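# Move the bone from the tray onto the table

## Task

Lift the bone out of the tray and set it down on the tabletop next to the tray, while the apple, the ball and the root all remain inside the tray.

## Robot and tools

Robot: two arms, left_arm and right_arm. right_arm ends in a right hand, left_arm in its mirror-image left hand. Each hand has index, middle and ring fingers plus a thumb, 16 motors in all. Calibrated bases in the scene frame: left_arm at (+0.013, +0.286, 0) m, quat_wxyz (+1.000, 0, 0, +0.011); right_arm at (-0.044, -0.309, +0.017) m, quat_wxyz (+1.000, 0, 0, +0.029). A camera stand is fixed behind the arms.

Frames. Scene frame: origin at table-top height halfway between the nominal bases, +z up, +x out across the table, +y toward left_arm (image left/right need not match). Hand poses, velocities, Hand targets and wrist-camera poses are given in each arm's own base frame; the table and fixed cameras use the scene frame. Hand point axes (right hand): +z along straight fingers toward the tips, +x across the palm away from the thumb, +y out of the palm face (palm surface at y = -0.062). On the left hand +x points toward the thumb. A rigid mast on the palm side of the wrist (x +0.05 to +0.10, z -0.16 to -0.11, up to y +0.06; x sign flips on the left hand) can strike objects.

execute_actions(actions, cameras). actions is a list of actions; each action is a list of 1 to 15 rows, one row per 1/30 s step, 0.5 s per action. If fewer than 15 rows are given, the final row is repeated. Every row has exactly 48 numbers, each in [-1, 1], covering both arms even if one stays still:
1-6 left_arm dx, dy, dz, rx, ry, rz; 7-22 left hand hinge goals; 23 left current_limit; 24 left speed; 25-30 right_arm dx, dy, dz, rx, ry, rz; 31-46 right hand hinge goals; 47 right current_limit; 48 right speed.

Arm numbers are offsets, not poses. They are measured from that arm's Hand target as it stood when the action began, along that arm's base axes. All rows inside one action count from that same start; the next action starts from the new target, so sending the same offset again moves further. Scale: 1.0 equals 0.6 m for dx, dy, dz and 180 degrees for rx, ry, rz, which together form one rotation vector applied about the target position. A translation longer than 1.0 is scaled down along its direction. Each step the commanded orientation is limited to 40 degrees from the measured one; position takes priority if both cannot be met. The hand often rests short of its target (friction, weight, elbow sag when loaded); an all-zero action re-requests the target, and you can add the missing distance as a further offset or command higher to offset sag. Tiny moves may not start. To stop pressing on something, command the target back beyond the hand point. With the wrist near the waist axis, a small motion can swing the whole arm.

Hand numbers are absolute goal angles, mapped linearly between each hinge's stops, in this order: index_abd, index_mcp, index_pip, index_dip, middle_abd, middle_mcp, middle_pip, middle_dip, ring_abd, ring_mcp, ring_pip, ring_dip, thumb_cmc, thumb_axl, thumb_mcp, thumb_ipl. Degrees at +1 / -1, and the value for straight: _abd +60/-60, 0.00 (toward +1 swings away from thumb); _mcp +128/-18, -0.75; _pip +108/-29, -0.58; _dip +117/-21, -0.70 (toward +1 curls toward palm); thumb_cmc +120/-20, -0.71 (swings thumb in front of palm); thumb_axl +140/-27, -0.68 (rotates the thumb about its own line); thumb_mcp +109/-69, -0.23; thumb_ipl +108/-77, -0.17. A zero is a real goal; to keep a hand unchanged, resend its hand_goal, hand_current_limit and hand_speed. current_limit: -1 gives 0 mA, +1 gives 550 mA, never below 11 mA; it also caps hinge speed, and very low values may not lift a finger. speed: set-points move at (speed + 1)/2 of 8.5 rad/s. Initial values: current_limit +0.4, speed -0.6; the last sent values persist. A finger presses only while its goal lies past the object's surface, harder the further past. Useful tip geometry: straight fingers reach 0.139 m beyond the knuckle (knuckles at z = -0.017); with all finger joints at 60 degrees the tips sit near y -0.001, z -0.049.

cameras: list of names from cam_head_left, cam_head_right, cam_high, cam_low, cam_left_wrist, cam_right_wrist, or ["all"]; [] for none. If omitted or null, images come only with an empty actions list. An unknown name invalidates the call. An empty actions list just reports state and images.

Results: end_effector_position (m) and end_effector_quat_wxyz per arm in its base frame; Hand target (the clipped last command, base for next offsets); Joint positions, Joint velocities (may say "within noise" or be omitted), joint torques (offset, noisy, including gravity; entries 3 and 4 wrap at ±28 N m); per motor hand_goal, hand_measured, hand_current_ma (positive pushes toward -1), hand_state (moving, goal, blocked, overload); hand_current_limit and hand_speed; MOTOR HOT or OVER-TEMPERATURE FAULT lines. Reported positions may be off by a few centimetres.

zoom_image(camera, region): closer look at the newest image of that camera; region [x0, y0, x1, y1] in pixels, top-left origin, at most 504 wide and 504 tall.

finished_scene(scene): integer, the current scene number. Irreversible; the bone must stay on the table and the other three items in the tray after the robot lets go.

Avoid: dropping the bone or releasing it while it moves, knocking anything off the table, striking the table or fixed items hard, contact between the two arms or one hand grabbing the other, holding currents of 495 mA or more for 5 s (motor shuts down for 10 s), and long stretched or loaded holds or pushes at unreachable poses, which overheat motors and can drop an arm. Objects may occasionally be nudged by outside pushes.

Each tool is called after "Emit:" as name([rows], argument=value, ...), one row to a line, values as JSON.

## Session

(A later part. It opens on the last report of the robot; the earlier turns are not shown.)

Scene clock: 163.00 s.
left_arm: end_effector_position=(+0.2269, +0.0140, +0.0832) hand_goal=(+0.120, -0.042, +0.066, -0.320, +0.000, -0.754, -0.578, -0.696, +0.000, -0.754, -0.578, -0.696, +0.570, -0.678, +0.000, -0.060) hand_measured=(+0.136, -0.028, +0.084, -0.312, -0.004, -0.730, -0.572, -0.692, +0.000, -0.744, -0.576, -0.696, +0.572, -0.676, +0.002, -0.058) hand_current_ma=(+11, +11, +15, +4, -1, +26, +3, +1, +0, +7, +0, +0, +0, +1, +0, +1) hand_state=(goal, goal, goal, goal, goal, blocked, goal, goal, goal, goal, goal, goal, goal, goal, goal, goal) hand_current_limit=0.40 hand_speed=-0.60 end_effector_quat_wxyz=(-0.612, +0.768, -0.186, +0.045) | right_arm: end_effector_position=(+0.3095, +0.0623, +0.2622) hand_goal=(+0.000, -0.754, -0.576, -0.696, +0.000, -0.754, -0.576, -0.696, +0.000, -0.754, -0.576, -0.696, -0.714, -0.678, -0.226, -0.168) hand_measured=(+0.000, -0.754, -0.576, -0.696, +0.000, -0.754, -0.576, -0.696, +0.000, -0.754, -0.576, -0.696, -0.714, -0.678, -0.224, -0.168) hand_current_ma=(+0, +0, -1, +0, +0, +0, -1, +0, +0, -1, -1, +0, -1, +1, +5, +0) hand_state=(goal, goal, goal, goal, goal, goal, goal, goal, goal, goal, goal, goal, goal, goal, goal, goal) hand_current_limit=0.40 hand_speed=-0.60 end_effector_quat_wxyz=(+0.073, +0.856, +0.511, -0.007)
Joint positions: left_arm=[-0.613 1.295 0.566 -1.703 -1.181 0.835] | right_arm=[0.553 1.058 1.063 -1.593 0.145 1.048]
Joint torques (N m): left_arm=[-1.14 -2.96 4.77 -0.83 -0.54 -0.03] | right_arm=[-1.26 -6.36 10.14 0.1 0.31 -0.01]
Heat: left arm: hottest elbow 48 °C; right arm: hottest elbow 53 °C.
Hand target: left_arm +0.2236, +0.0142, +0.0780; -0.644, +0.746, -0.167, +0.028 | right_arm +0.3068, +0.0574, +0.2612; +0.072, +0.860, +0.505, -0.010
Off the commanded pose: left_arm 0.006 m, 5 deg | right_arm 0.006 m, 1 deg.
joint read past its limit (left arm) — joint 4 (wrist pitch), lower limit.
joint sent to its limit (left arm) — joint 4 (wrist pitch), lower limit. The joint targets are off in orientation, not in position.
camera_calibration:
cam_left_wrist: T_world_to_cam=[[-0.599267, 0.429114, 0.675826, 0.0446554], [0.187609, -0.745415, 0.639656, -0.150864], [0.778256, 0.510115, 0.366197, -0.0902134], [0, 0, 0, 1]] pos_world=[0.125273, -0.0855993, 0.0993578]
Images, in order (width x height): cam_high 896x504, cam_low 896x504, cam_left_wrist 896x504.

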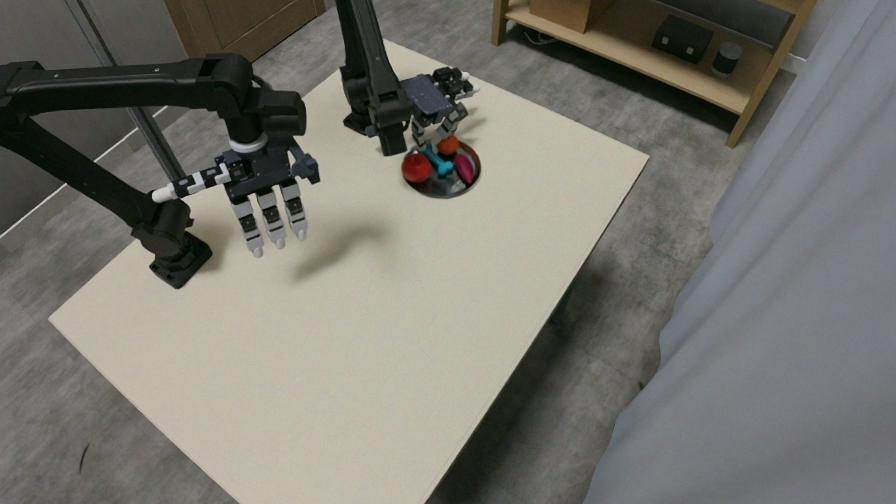

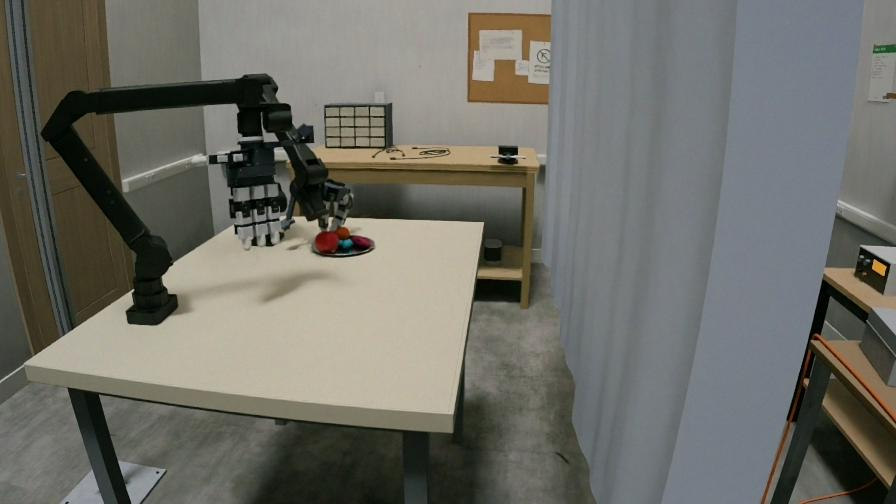

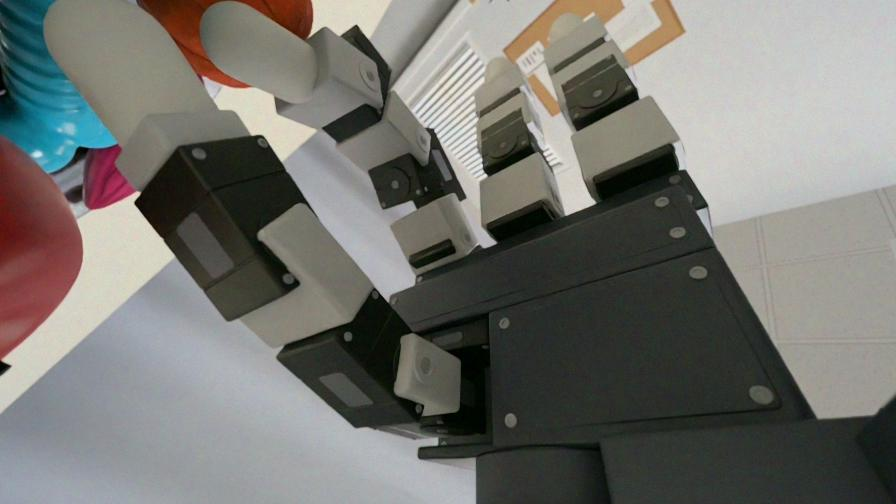

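Emit:
execute_actions([
  [[0,-0.0065,-0.02,0,0,0, 0.12,-0.041,0.066,-0.319,0,-0.753,-0.577,-0.696,0,-0.753,-0.577,-0.696,0.571,-0.677,0.0,-0.059,0.4,-0.6, 0.0,0,0,0,0,0, 0,-0.754,-0.576,-0.696,0,-0.754,-0.576,-0.696,0,-0.754,-0.576,-0.696,-0.714,-0.678,-0.226,-0.168,0.4,-0.6]],
  [[0,0,-0.028,0,0,0, 0.12,-0.041,0.066,-0.319,0,-0.753,-0.577,-0.696,0,-0.753,-0.577,-0.696,0.571,-0.677,0.0,-0.059,0.4,-0.6, 0.0,0,0,0,0,0, 0,-0.754,-0.576,-0.696,0,-0.754,-0.576,-0.696,0,-0.754,-0.576,-0.696,-0.714,-0.678,-0.226,-0.168,0.4,-0.6]],
], cameras=["cam_high", "cam_low", "cam_left_wrist"])

Emit:
zoom_image(camera="cam_high", region=[370, 50, 510, 210])

Emit:
zoom_image(camera="cam_low", region=[290, 150, 400, 270])

Scene clock: 167.00 s.
left_arm: end_effector_position=(+0.2497, +0.0024, +0.0760) hand_goal=(+0.120, -0.042, +0.066, -0.320, +0.000, -0.754, -0.578, -0.696, +0.000, -0.754, -0.578, -0.696, +0.570, -0.678, +0.000, -0.060) hand_measured=(+0.220, -0.044, +0.144, -0.264, -0.004, -0.730, -0.572, -0.692, +0.000, -0.744, -0.576, -0.696, +0.570, -0.676, +0.006, -0.058) hand_current_ma=(+196, +0, +164, +96, -1, +26, +3, +1, +0, +7, +0, +0, +0, +1, +4, +1) hand_state=(blocked, goal, blocked, blocked, goal, blocked, goal, goal, goal, goal, goal, goal, goal, goal, goal, goal) hand_current_limit=0.40 hand_speed=-0.60 end_effector_quat_wxyz=(-0.620, +0.766, -0.139, +0.098) | right_arm: end_effector_position=(+0.3095, +0.0623, +0.2622) hand_goal=(+0.000, -0.754, -0.576, -0.696, +0.000, -0.754, -0.576, -0.696, +0.000, -0.754, -0.576, -0.696, -0.714, -0.678, -0.226, -0.168) hand_measured=(+0.000, -0.754, -0.576, -0.696, +0.000, -0.754, -0.576, -0.696, +0.000, -0.754, -0.576, -0.696, -0.714, -0.678, -0.224, -0.168) hand_current_ma=(+0, +0, -1, +0, +0, +0, -1, +0, +0, -1, -1, +0, -1, +1, +5, +0) hand_state=(goal, goal, goal, goal, goal, goal, goal, goal, goal, goal, goal, goal, goal, goal, goal, goal) hand_current_limit=0.40 hand_speed=-0.60 end_effector_quat_wxyz=(+0.073, +0.856, +0.511, -0.007)
Joint positions: left_arm=[-0.637 1.386 0.581 -1.703 -1.205 0.624] | right_arm=[0.553 1.058 1.063 -1.593 0.145 1.048]
Joint torques (N m): left_arm=[-1.49 0.38 2.65 -0.88 1.37 0.54] | right_arm=[-1.2 -6.36 10.14 0.1 0.31 -0.01]
Heat: left arm: hottest elbow 48 °C; right arm: hottest elbow 53 °C.
Hand target: left_arm +0.2235, +0.0103, +0.0492; -0.644, +0.746, -0.167, +0.028 | right_arm +0.3068, +0.0574, +0.2612; +0.072, +0.860, +0.505, -0.010
Off the commanded pose: left_arm 0.038 m, 9 deg | right_arm 0.006 m, 1 deg.
joint read past its limit (left arm) — joint 4 (wrist pitch), lower limit.
joint sent to its limit (left arm) — joint 4 (wrist pitch), lower limit. The joint targets are off in position, not in orientation.
camera_calibration:
cam_left_wrist: T_world_to_cam=[[-0.691145, 0.43072, 0.580343, 0.0983632], [0.0998429, -0.738399, 0.666932, -0.139326], [0.715786, 0.51889, 0.467337, -0.0915762], [0, 0, 0, 1]] pos_world=[0.147443, -0.0977274, 0.0786335]
Images, in order (width x height): cam_high 896x504, cam_low 896x504, cam_left_wrist 896x504.

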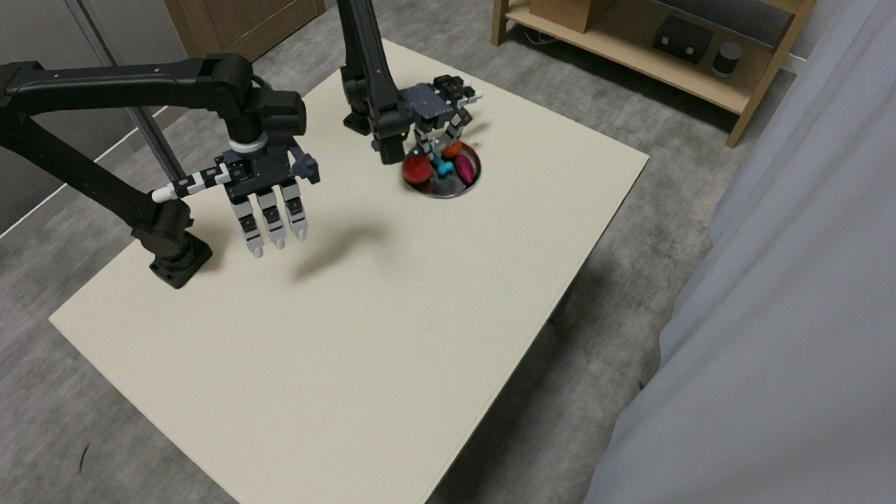

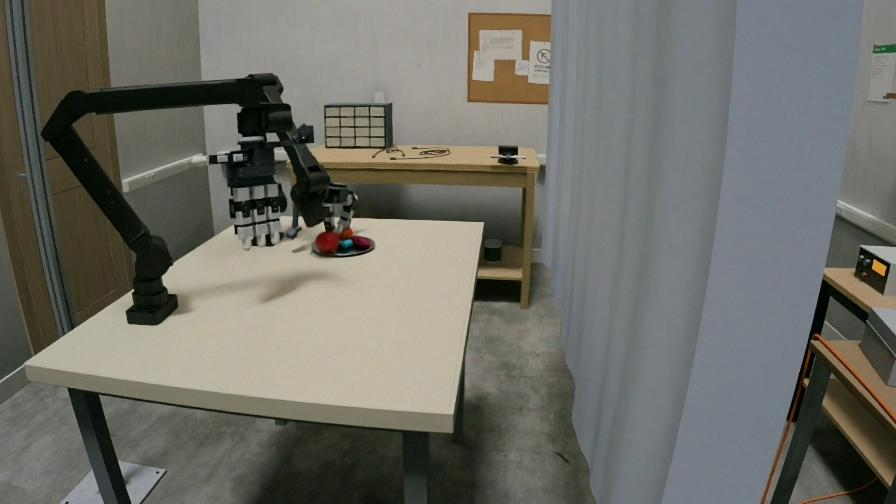

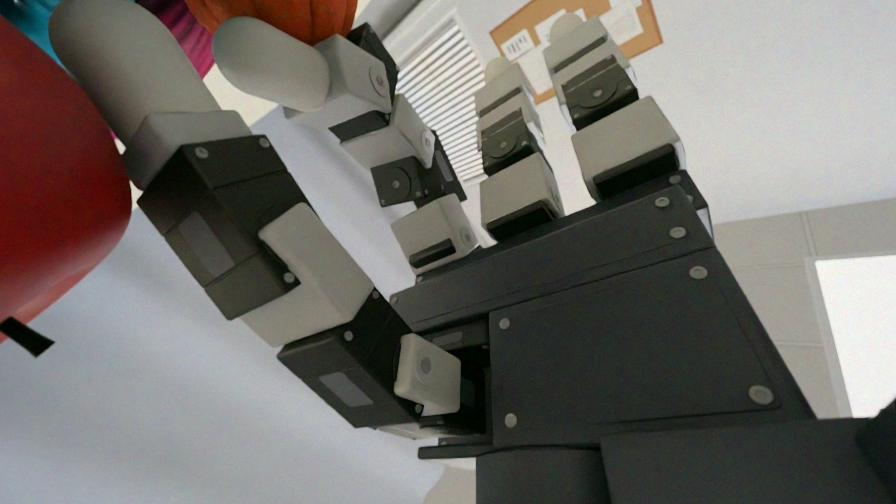

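Scaled by 3.150 from the camera's 896x504 image, which has a finer 1280x720 frame.

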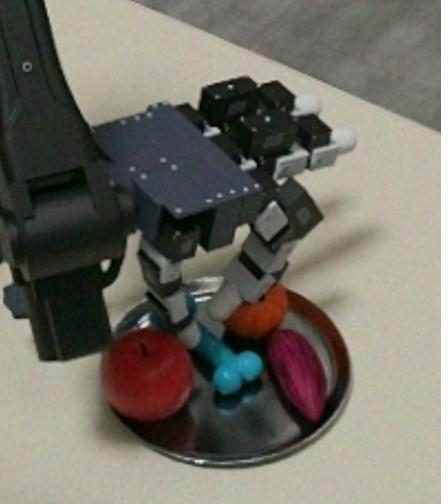

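Scaled by 4.200 from the camera's 896x504 image, which has a finer 1280x720 frame.

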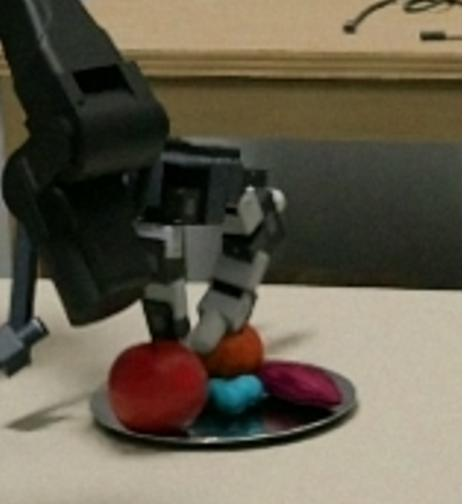

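Emit:
execute_actions([
  [[0,0,0.06,-0.0257,0.0035,-0.0143, 0.12,-0.041,0.066,-0.319,0,-0.753,-0.577,-0.696,0,-0.753,-0.577,-0.696,0.571,-0.677,0.0,-0.059,0.4,-0.6, 0.0,0,0,0,0,0, 0,-0.754,-0.576,-0.696,0,-0.754,-0.576,-0.696,0,-0.754,-0.576,-0.696,-0.714,-0.678,-0.226,-0.168,0.4,-0.6]],
  [[0.005,0.0,0.02,0,0,0, 0.12,-0.041,0.066,-0.319,0,-0.753,-0.577,-0.696,0,-0.753,-0.577,-0.696,0.571,-0.677,0.0,-0.059,0.4,-0.6, 0.0,0,0,0,0,0, 0,-0.754,-0.576,-0.696,0,-0.754,-0.576,-0.696,0,-0.754,-0.576,-0.696,-0.714,-0.678,-0.226,-0.168,0.4,-0.6]],
], cameras=["cam_high", "cam_low", "cam_left_wrist", "cam_head_right"])

Emit:
zoom_image(camera="cam_high", region=[370, 50, 510, 210])

Emit:
zoom_image(camera="cam_low", region=[290, 150, 400, 270])

Emit:
zoom_image(camera="cam_head_right", region=[190, 240, 340, 390])

Scene clock: 174.57 s.
left_arm: end_effector_position=(+0.2244, +0.0106, +0.0937) hand_goal=(+0.120, -0.042, +0.066, -0.320, +0.000, -0.754, -0.578, -0.696, +0.000, -0.754, -0.578, -0.696, +0.570, -0.678, +0.000, -0.060) hand_measured=(+0.122, -0.034, +0.068, -0.318, -0.002, -0.730, -0.572, -0.692, +0.000, -0.744, -0.576, -0.696, +0.570, -0.676, +0.002, -0.058) hand_current_ma=(+0, +5, +0, +1, -1, +26, +3, +1, +0, +7, +0, +0, +0, +1, +1, +1) hand_state=(goal, goal, goal, goal, goal, blocked, goal, goal, goal, goal, goal, goal, goal, goal, goal, goal) hand_current_limit=0.40 hand_speed=-0.60 end_effector_quat_wxyz=(-0.601, +0.772, -0.200, +0.048) | right_arm: end_effector_position=(+0.3095, +0.0623, +0.2622) hand_goal=(+0.000, -0.754, -0.576, -0.696, +0.000, -0.754, -0.576, -0.696, +0.000, -0.754, -0.576, -0.696, -0.714, -0.678, -0.226, -0.168) hand_measured=(+0.000, -0.754, -0.576, -0.696, +0.000, -0.754, -0.576, -0.696, +0.000, -0.754, -0.576, -0.696, -0.714, -0.678, -0.224, -0.168) hand_current_ma=(+0, +0, -1, +0, +0, +0, -1, +0, +0, -1, -1, +0, -1, +1, +5, +0) hand_state=(goal, goal, goal, goal, goal, goal, goal, goal, goal, goal, goal, goal, goal, goal, goal, goal) hand_current_limit=0.40 hand_speed=-0.60 end_effector_quat_wxyz=(+0.073, +0.856, +0.511, -0.007)
Joint positions: left_arm=[-0.62 1.23 0.575 -1.703 -1.175 0.917] | right_arm=[0.553 1.058 1.063 -1.593 0.145 1.048]
Joint torques (N m): left_arm=[0.03 -4.95 6.39 -0.72 -0.89 0.12] | right_arm=[-1.2 -6.36 10.15 0.12 0.31 -0.01]
Heat: left arm: hottest elbow 47 °C; right arm: hottest elbow 53 °C.
Hand target: left_arm +0.2265, +0.0103, +0.0972; -0.611, +0.768, -0.186, +0.045 | right_arm +0.3068, +0.0574, +0.2612; +0.072, +0.860, +0.505, -0.010
Off the commanded pose: left_arm 0.004 m, 2 deg | right_arm 0.006 m, 1 deg.
joint read past its limit (left arm) — joint 4 (wrist pitch), lower limit.
joint sent to its limit (left arm) — joint 4 (wrist pitch), lower limit. The joint targets still meet the commanded pose.
camera_calibration:
cam_left_wrist: T_world_to_cam=[[-0.576718, 0.457094, 0.677098, 0.0319507], [0.181755, -0.736255, 0.651839, -0.159624], [0.796468, 0.498993, 0.341533, -0.0920697], [0, 0, 0, 1]] pos_world=[0.120769, -0.086186, 0.11386]
Images, in order (width x height): cam_head_right 896x504, cam_high 896x504, cam_low 896x504, cam_left_wrist 896x504.

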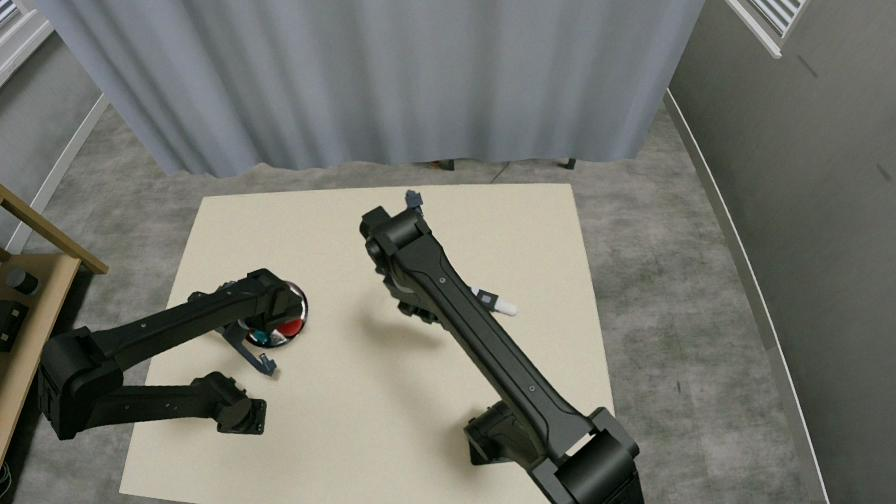

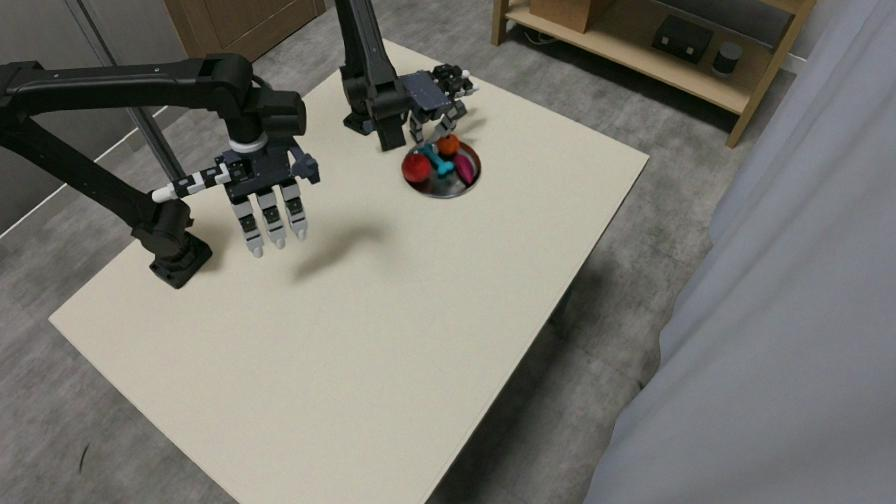

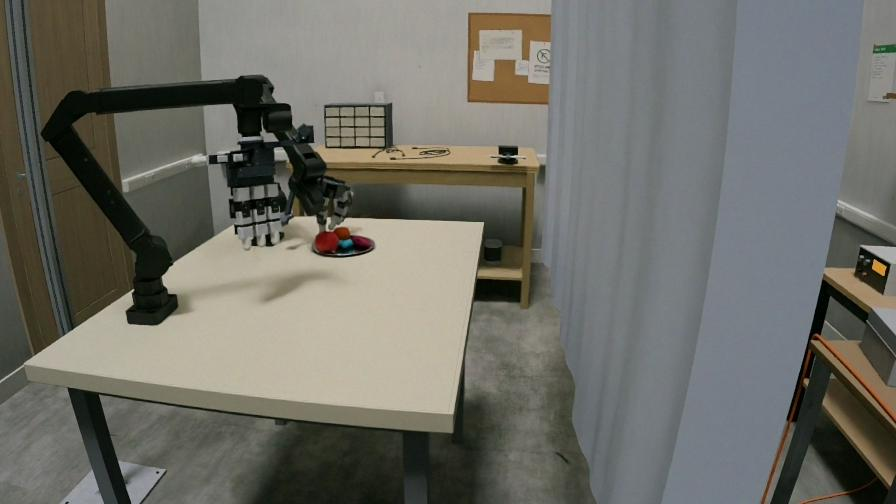

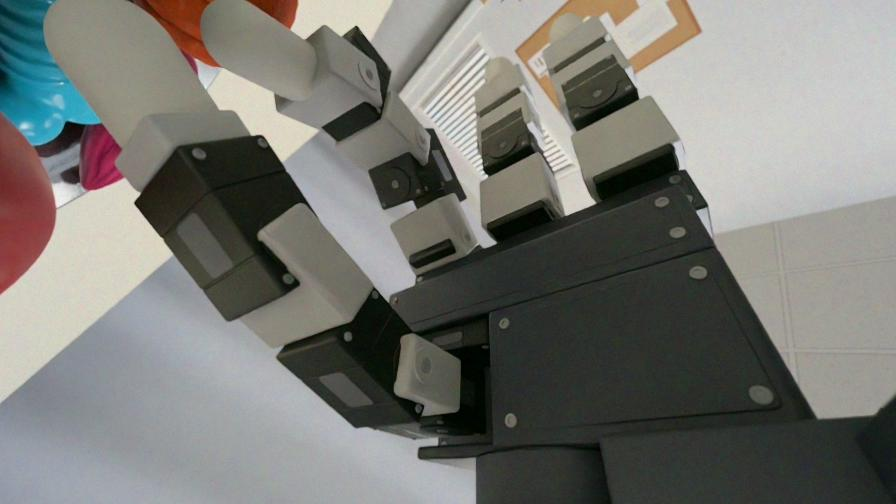

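Scaled by 3.150 from the camera's 896x504 image, which has a finer 1280x720 frame.

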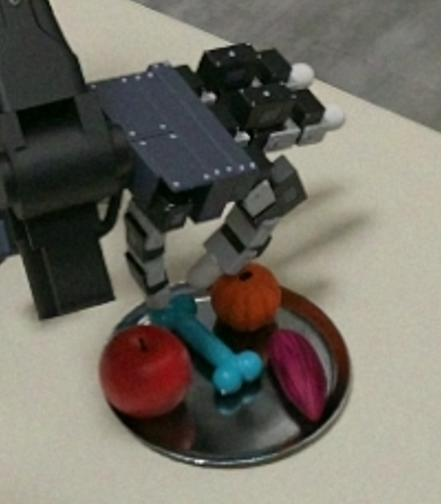

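Scaled by 4.200 from the camera's 896x504 image, which has a finer 1280x720 frame.

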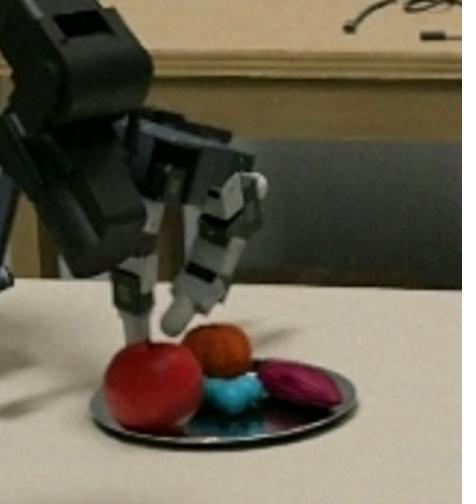

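Scaled by 3.360 from the camera's 896x504 image, which has a finer 1280x720 frame.

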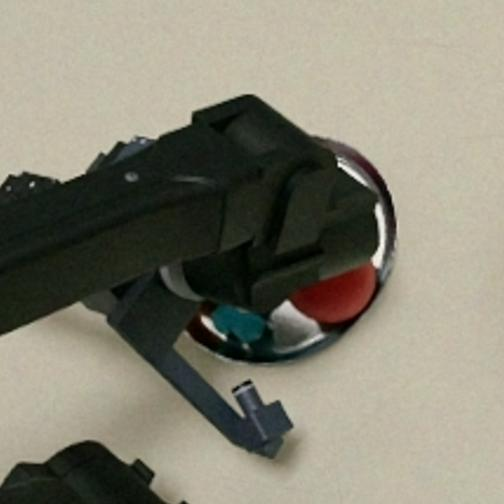

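Emit:
execute_actions([
  [[0.021,-0.0105,-0.02,0,0,0, 0.12,-0.041,0.066,-0.319,0,-0.753,-0.577,-0.696,0,-0.753,-0.577,-0.696,0.571,-0.677,0.0,-0.059,0.4,-0.6, 0.0,0,0,0,0,0, 0,-0.754,-0.576,-0.696,0,-0.754,-0.576,-0.696,0,-0.754,-0.576,-0.696,-0.714,-0.678,-0.226,-0.168,0.4,-0.6]],
  [[0,0,-0.01,0,0,0, 0.12,-0.041,0.066,-0.319,0,-0.753,-0.577,-0.696,0,-0.753,-0.577,-0.696,0.571,-0.677,0.0,-0.059,0.4,-0.6, 0.0,0,0,0,0,0, 0,-0.754,-0.576,-0.696,0,-0.754,-0.576,-0.696,0,-0.754,-0.576,-0.696,-0.714,-0.678,-0.226,-0.168,0.4,-0.6]],
], cameras=["cam_high", "cam_low", "cam_left_wrist"])

Emit:
zoom_image(camera="cam_high", region=[390, 110, 490, 210])

Emit:
zoom_image(camera="cam_low", region=[290, 180, 380, 260])

Scene clock: 188.00 s.
left_arm: end_effector_position=(+0.2313, +0.0099, +0.0824) hand_goal=(+0.120, -0.042, +0.066, -0.320, +0.000, -0.754, -0.578, -0.696, +0.000, -0.754, -0.578, -0.696, +0.570, -0.678, +0.000, -0.060) hand_measured=(+0.136, -0.016, +0.098, -0.310, -0.002, -0.730, -0.572, -0.692, +0.000, -0.744, -0.576, -0.696, +0.570, -0.676, +0.002, -0.058) hand_current_ma=(+11, +30, +39, +6, -1, +26, +3, +1, +0, +7, +0, +0, +0, +1, +0, +1) hand_state=(goal, blocked, blocked, goal, goal, blocked, goal, goal, goal, goal, goal, goal, goal, goal, goal, goal) hand_current_limit=0.40 hand_speed=-0.60 end_effector_quat_wxyz=(-0.614, +0.765, -0.191, +0.046) | right_arm: end_effector_position=(+0.3095, +0.0623, +0.2622) hand_goal=(+0.000, -0.754, -0.576, -0.696, +0.000, -0.754, -0.576, -0.696, +0.000, -0.754, -0.576, -0.696, -0.714, -0.678, -0.226, -0.168) hand_measured=(+0.000, -0.754, -0.576, -0.696, +0.000, -0.754, -0.576, -0.696, +0.000, -0.754, -0.576, -0.696, -0.714, -0.678, -0.224, -0.168) hand_current_ma=(+0, +0, -1, +0, +0, +0, -1, +0, +0, -1, -1, +0, -1, +1, +5, +0) hand_state=(goal, goal, goal, goal, goal, goal, goal, goal, goal, goal, goal, goal, goal, goal, goal, goal) hand_current_limit=0.40 hand_speed=-0.60 end_effector_quat_wxyz=(+0.073, +0.856, +0.511, -0.007)
Joint positions: left_arm=[-0.62 1.317 0.579 -1.703 -1.185 0.834] | right_arm=[0.553 1.058 1.063 -1.593 0.145 1.048]
Joint torques (N m): left_arm=[-0.56 -2.26 6.93 -0.38 -0.4 0.11] | right_arm=[-1.2 -6.36 10.15 0.12 0.31 0]
Heat: left arm: hottest elbow 47 °C; right arm: hottest elbow 53 °C.
Hand target: left_arm +0.2391, +0.0040, +0.0791; -0.611, +0.768, -0.186, +0.045 | right_arm +0.3068, +0.0574, +0.2612; +0.072, +0.860, +0.505, -0.010
Off the commanded pose: left_arm 0.010 m, 1 deg | right_arm 0.006 m, 1 deg.
joint read past its limit (left arm) — joint 4 (wrist pitch), lower limit.
camera_calibration:
cam_left_wrist: T_world_to_cam=[[-0.591368, 0.42984, 0.682291, 0.0471508], [0.183983, -0.751859, 0.633134, -0.152912], [0.785133, 0.499945, 0.365542, -0.0927443], [0, 0, 0, 1]] pos_world=[0.128833, -0.0888686, 0.0985453]
Images, in order (width x height): cam_high 896x504, cam_low 896x504, cam_left_wrist 896x504.

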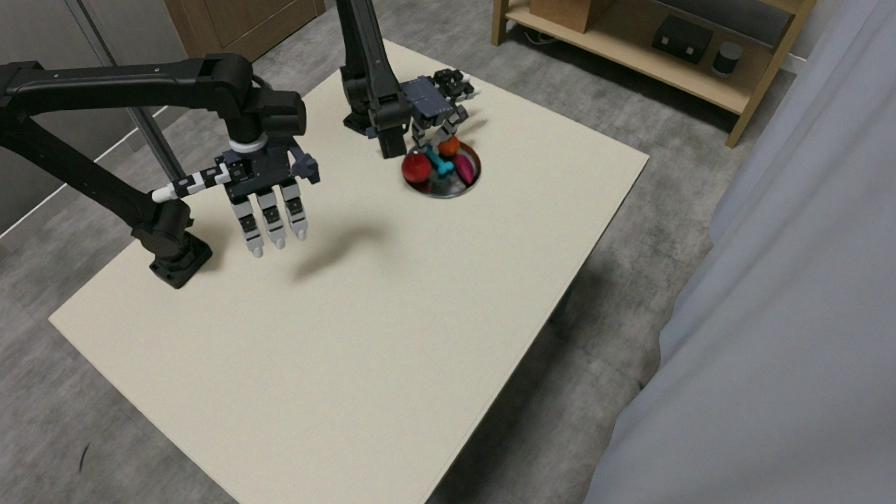

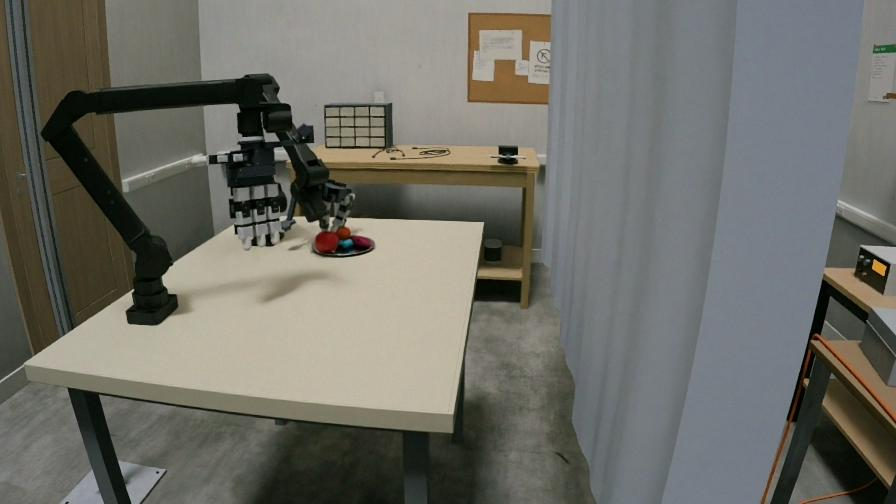

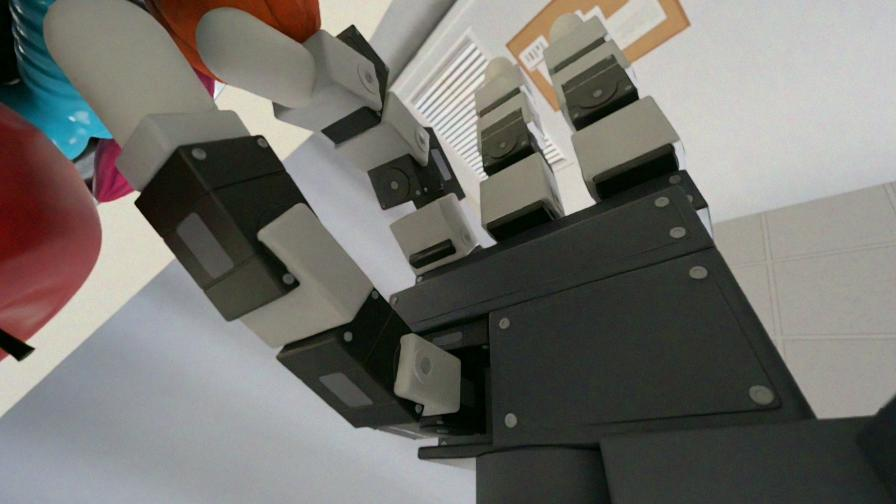

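Scaled by 5.040 from the camera's 896x504 image, which has a finer 1280x720 frame.

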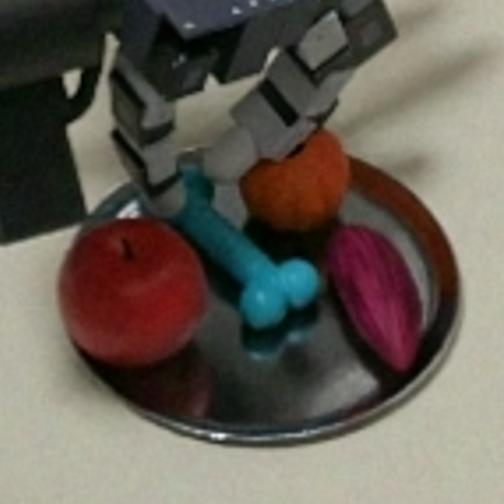

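Scaled by 5.600 from the camera's 896x504 image, which has a finer 1280x720 frame.

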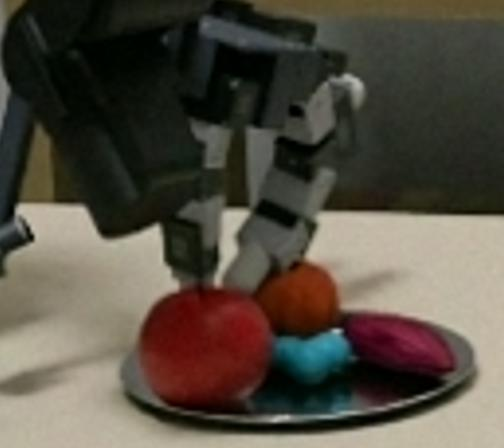

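Emit:
execute_actions([
  [[0.0,0.003,0.035,0,0,0, 0.27,-0.02,0.066,-0.319,0,-0.753,-0.577,-0.696,0,-0.753,-0.577,-0.696,0.571,-0.677,0.0,-0.059,0.4,-0.6, 0.0,0,0,0,0,0, 0,-0.754,-0.576,-0.696,0,-0.754,-0.576,-0.696,0,-0.754,-0.576,-0.696,-0.714,-0.678,-0.226,-0.168,0.4,-0.6]],
  [[0,0,-0.05,0,0,0, 0.27,-0.02,0.066,-0.319,0,-0.753,-0.577,-0.696,0,-0.753,-0.577,-0.696,0.571,-0.677,0.0,-0.059,0.4,-0.6, 0.0,0,0,0,0,0, 0,-0.754,-0.576,-0.696,0,-0.754,-0.576,-0.696,0,-0.754,-0.576,-0.696,-0.714,-0.678,-0.226,-0.168,0.4,-0.6]],
], cameras=["cam_high", "cam_low", "cam_left_wrist"])

Emit:
zoom_image(camera="cam_high", region=[390, 110, 490, 210])

Emit:
zoom_image(camera="cam_low", region=[290, 180, 380, 260])

Scene clock: 194.87 s.
left_arm: end_effector_position=(+0.2355, +0.0107, +0.0795) hand_goal=(+0.270, -0.020, +0.066, -0.320, +0.000, -0.754, -0.578, -0.696, +0.000, -0.754, -0.578, -0.696, +0.570, -0.678, +0.000, -0.060) hand_measured=(+0.314, -0.006, +0.094, -0.312, -0.002, -0.732, -0.572, -0.692, +0.000, -0.744, -0.576, -0.696, +0.570, -0.676, +0.002, -0.058) hand_current_ma=(+52, +13, +31, +5, -1, +25, +3, +1, +0, +7, +0, +0, +0, +1, +0, +1) hand_state=(blocked, goal, blocked, goal, goal, blocked, goal, goal, goal, goal, goal, goal, goal, goal, goal, goal) hand_current_limit=0.40 hand_speed=-0.60 end_effector_quat_wxyz=(-0.615, +0.763, -0.192, +0.046) | right_arm: end_effector_position=(+0.3095, +0.0623, +0.2622) hand_goal=(+0.000, -0.754, -0.576, -0.696, +0.000, -0.754, -0.576, -0.696, +0.000, -0.754, -0.576, -0.696, -0.714, -0.678, -0.226, -0.168) hand_measured=(+0.000, -0.754, -0.576, -0.696, +0.000, -0.754, -0.576, -0.696, +0.000, -0.754, -0.576, -0.696, -0.714, -0.678, -0.224, -0.168) hand_current_ma=(+0, +0, -1, +0, +0, +0, -1, +0, +0, -1, -1, +0, -1, +1, +5, +0) hand_state=(goal, goal, goal, goal, goal, goal, goal, goal, goal, goal, goal, goal, goal, goal, goal, goal) hand_current_limit=0.40 hand_speed=-0.60 end_effector_quat_wxyz=(+0.073, +0.856, +0.511, -0.007)
Joint positions: left_arm=[-0.608 1.33 0.581 -1.677 -1.199 0.854] | right_arm=[0.553 1.058 1.063 -1.593 0.145 1.048]
Joint torques (N m): left_arm=[-1.08 -2.55 5.75 0.13 -0.07 -0.06] | right_arm=[-1.26 -6.36 10.14 0.12 0.31 -0.01]
Heat: left arm: hottest elbow 47 °C; right arm: hottest elbow 53 °C.
Hand target: left_arm +0.2392, +0.0058, +0.0702; -0.611, +0.768, -0.186, +0.045 | right_arm +0.3068, +0.0574, +0.2612; +0.072, +0.860, +0.505, -0.010
Off the commanded pose: left_arm 0.011 m, 1 deg | right_arm 0.006 m, 1 deg.
camera_calibration:
cam_left_wrist: T_world_to_cam=[[-0.589957, 0.428886, 0.684111, 0.0507887], [0.181812, -0.754944, 0.630082, -0.150386], [0.786699, 0.496101, 0.367408, -0.095867], [0, 0, 0, 1]] pos_world=[0.132724, -0.087756, 0.0952329]
Images, in order (width x height): cam_high 896x504, cam_low 896x504, cam_left_wrist 896x504.

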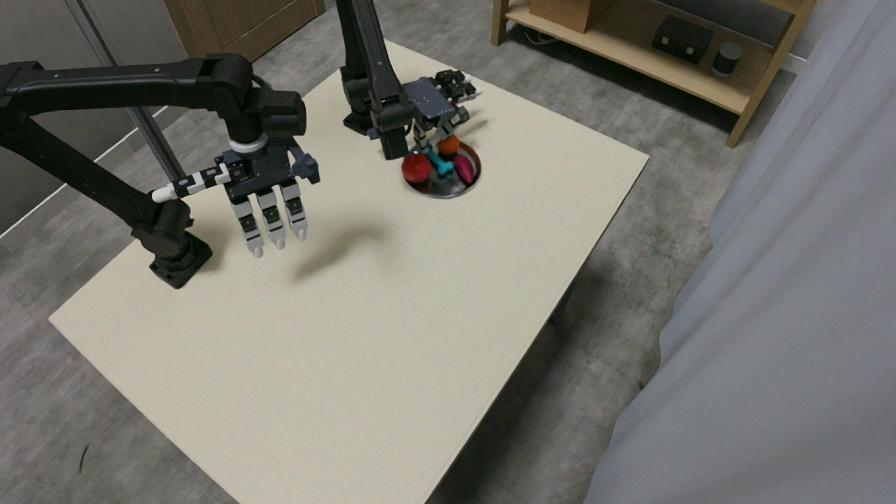

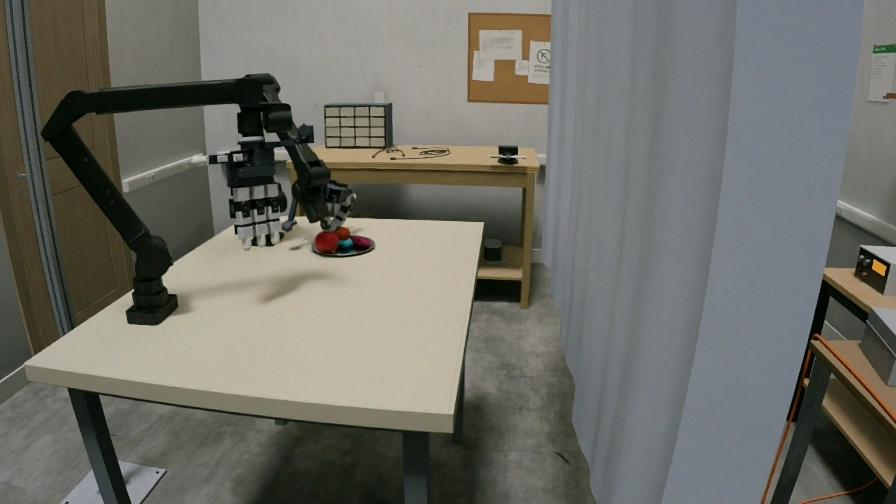

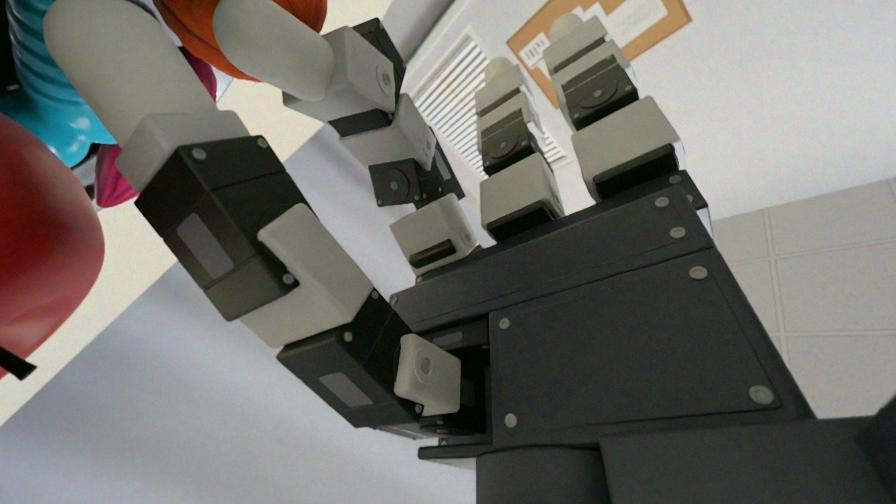

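Scaled by 5.040 from the camera's 896x504 image, which has a finer 1280x720 frame.

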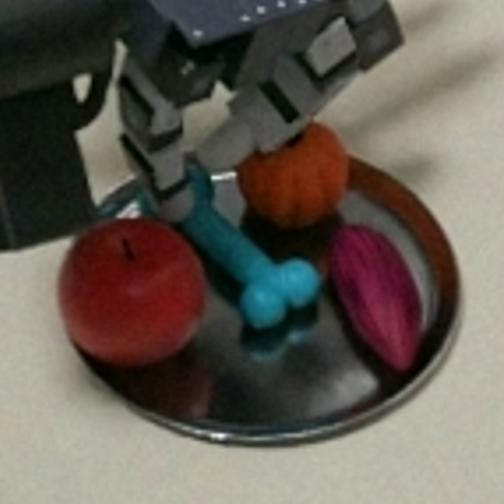

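Scaled by 5.600 from the camera's 896x504 image, which has a finer 1280x720 frame.

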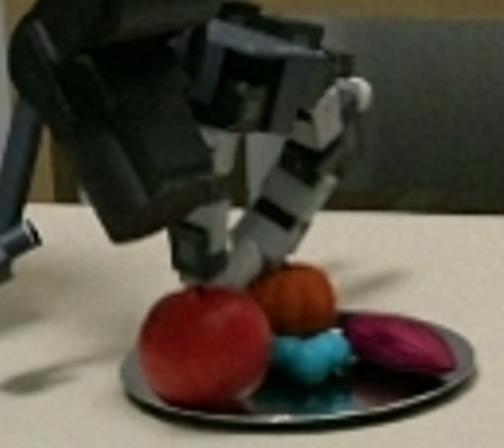

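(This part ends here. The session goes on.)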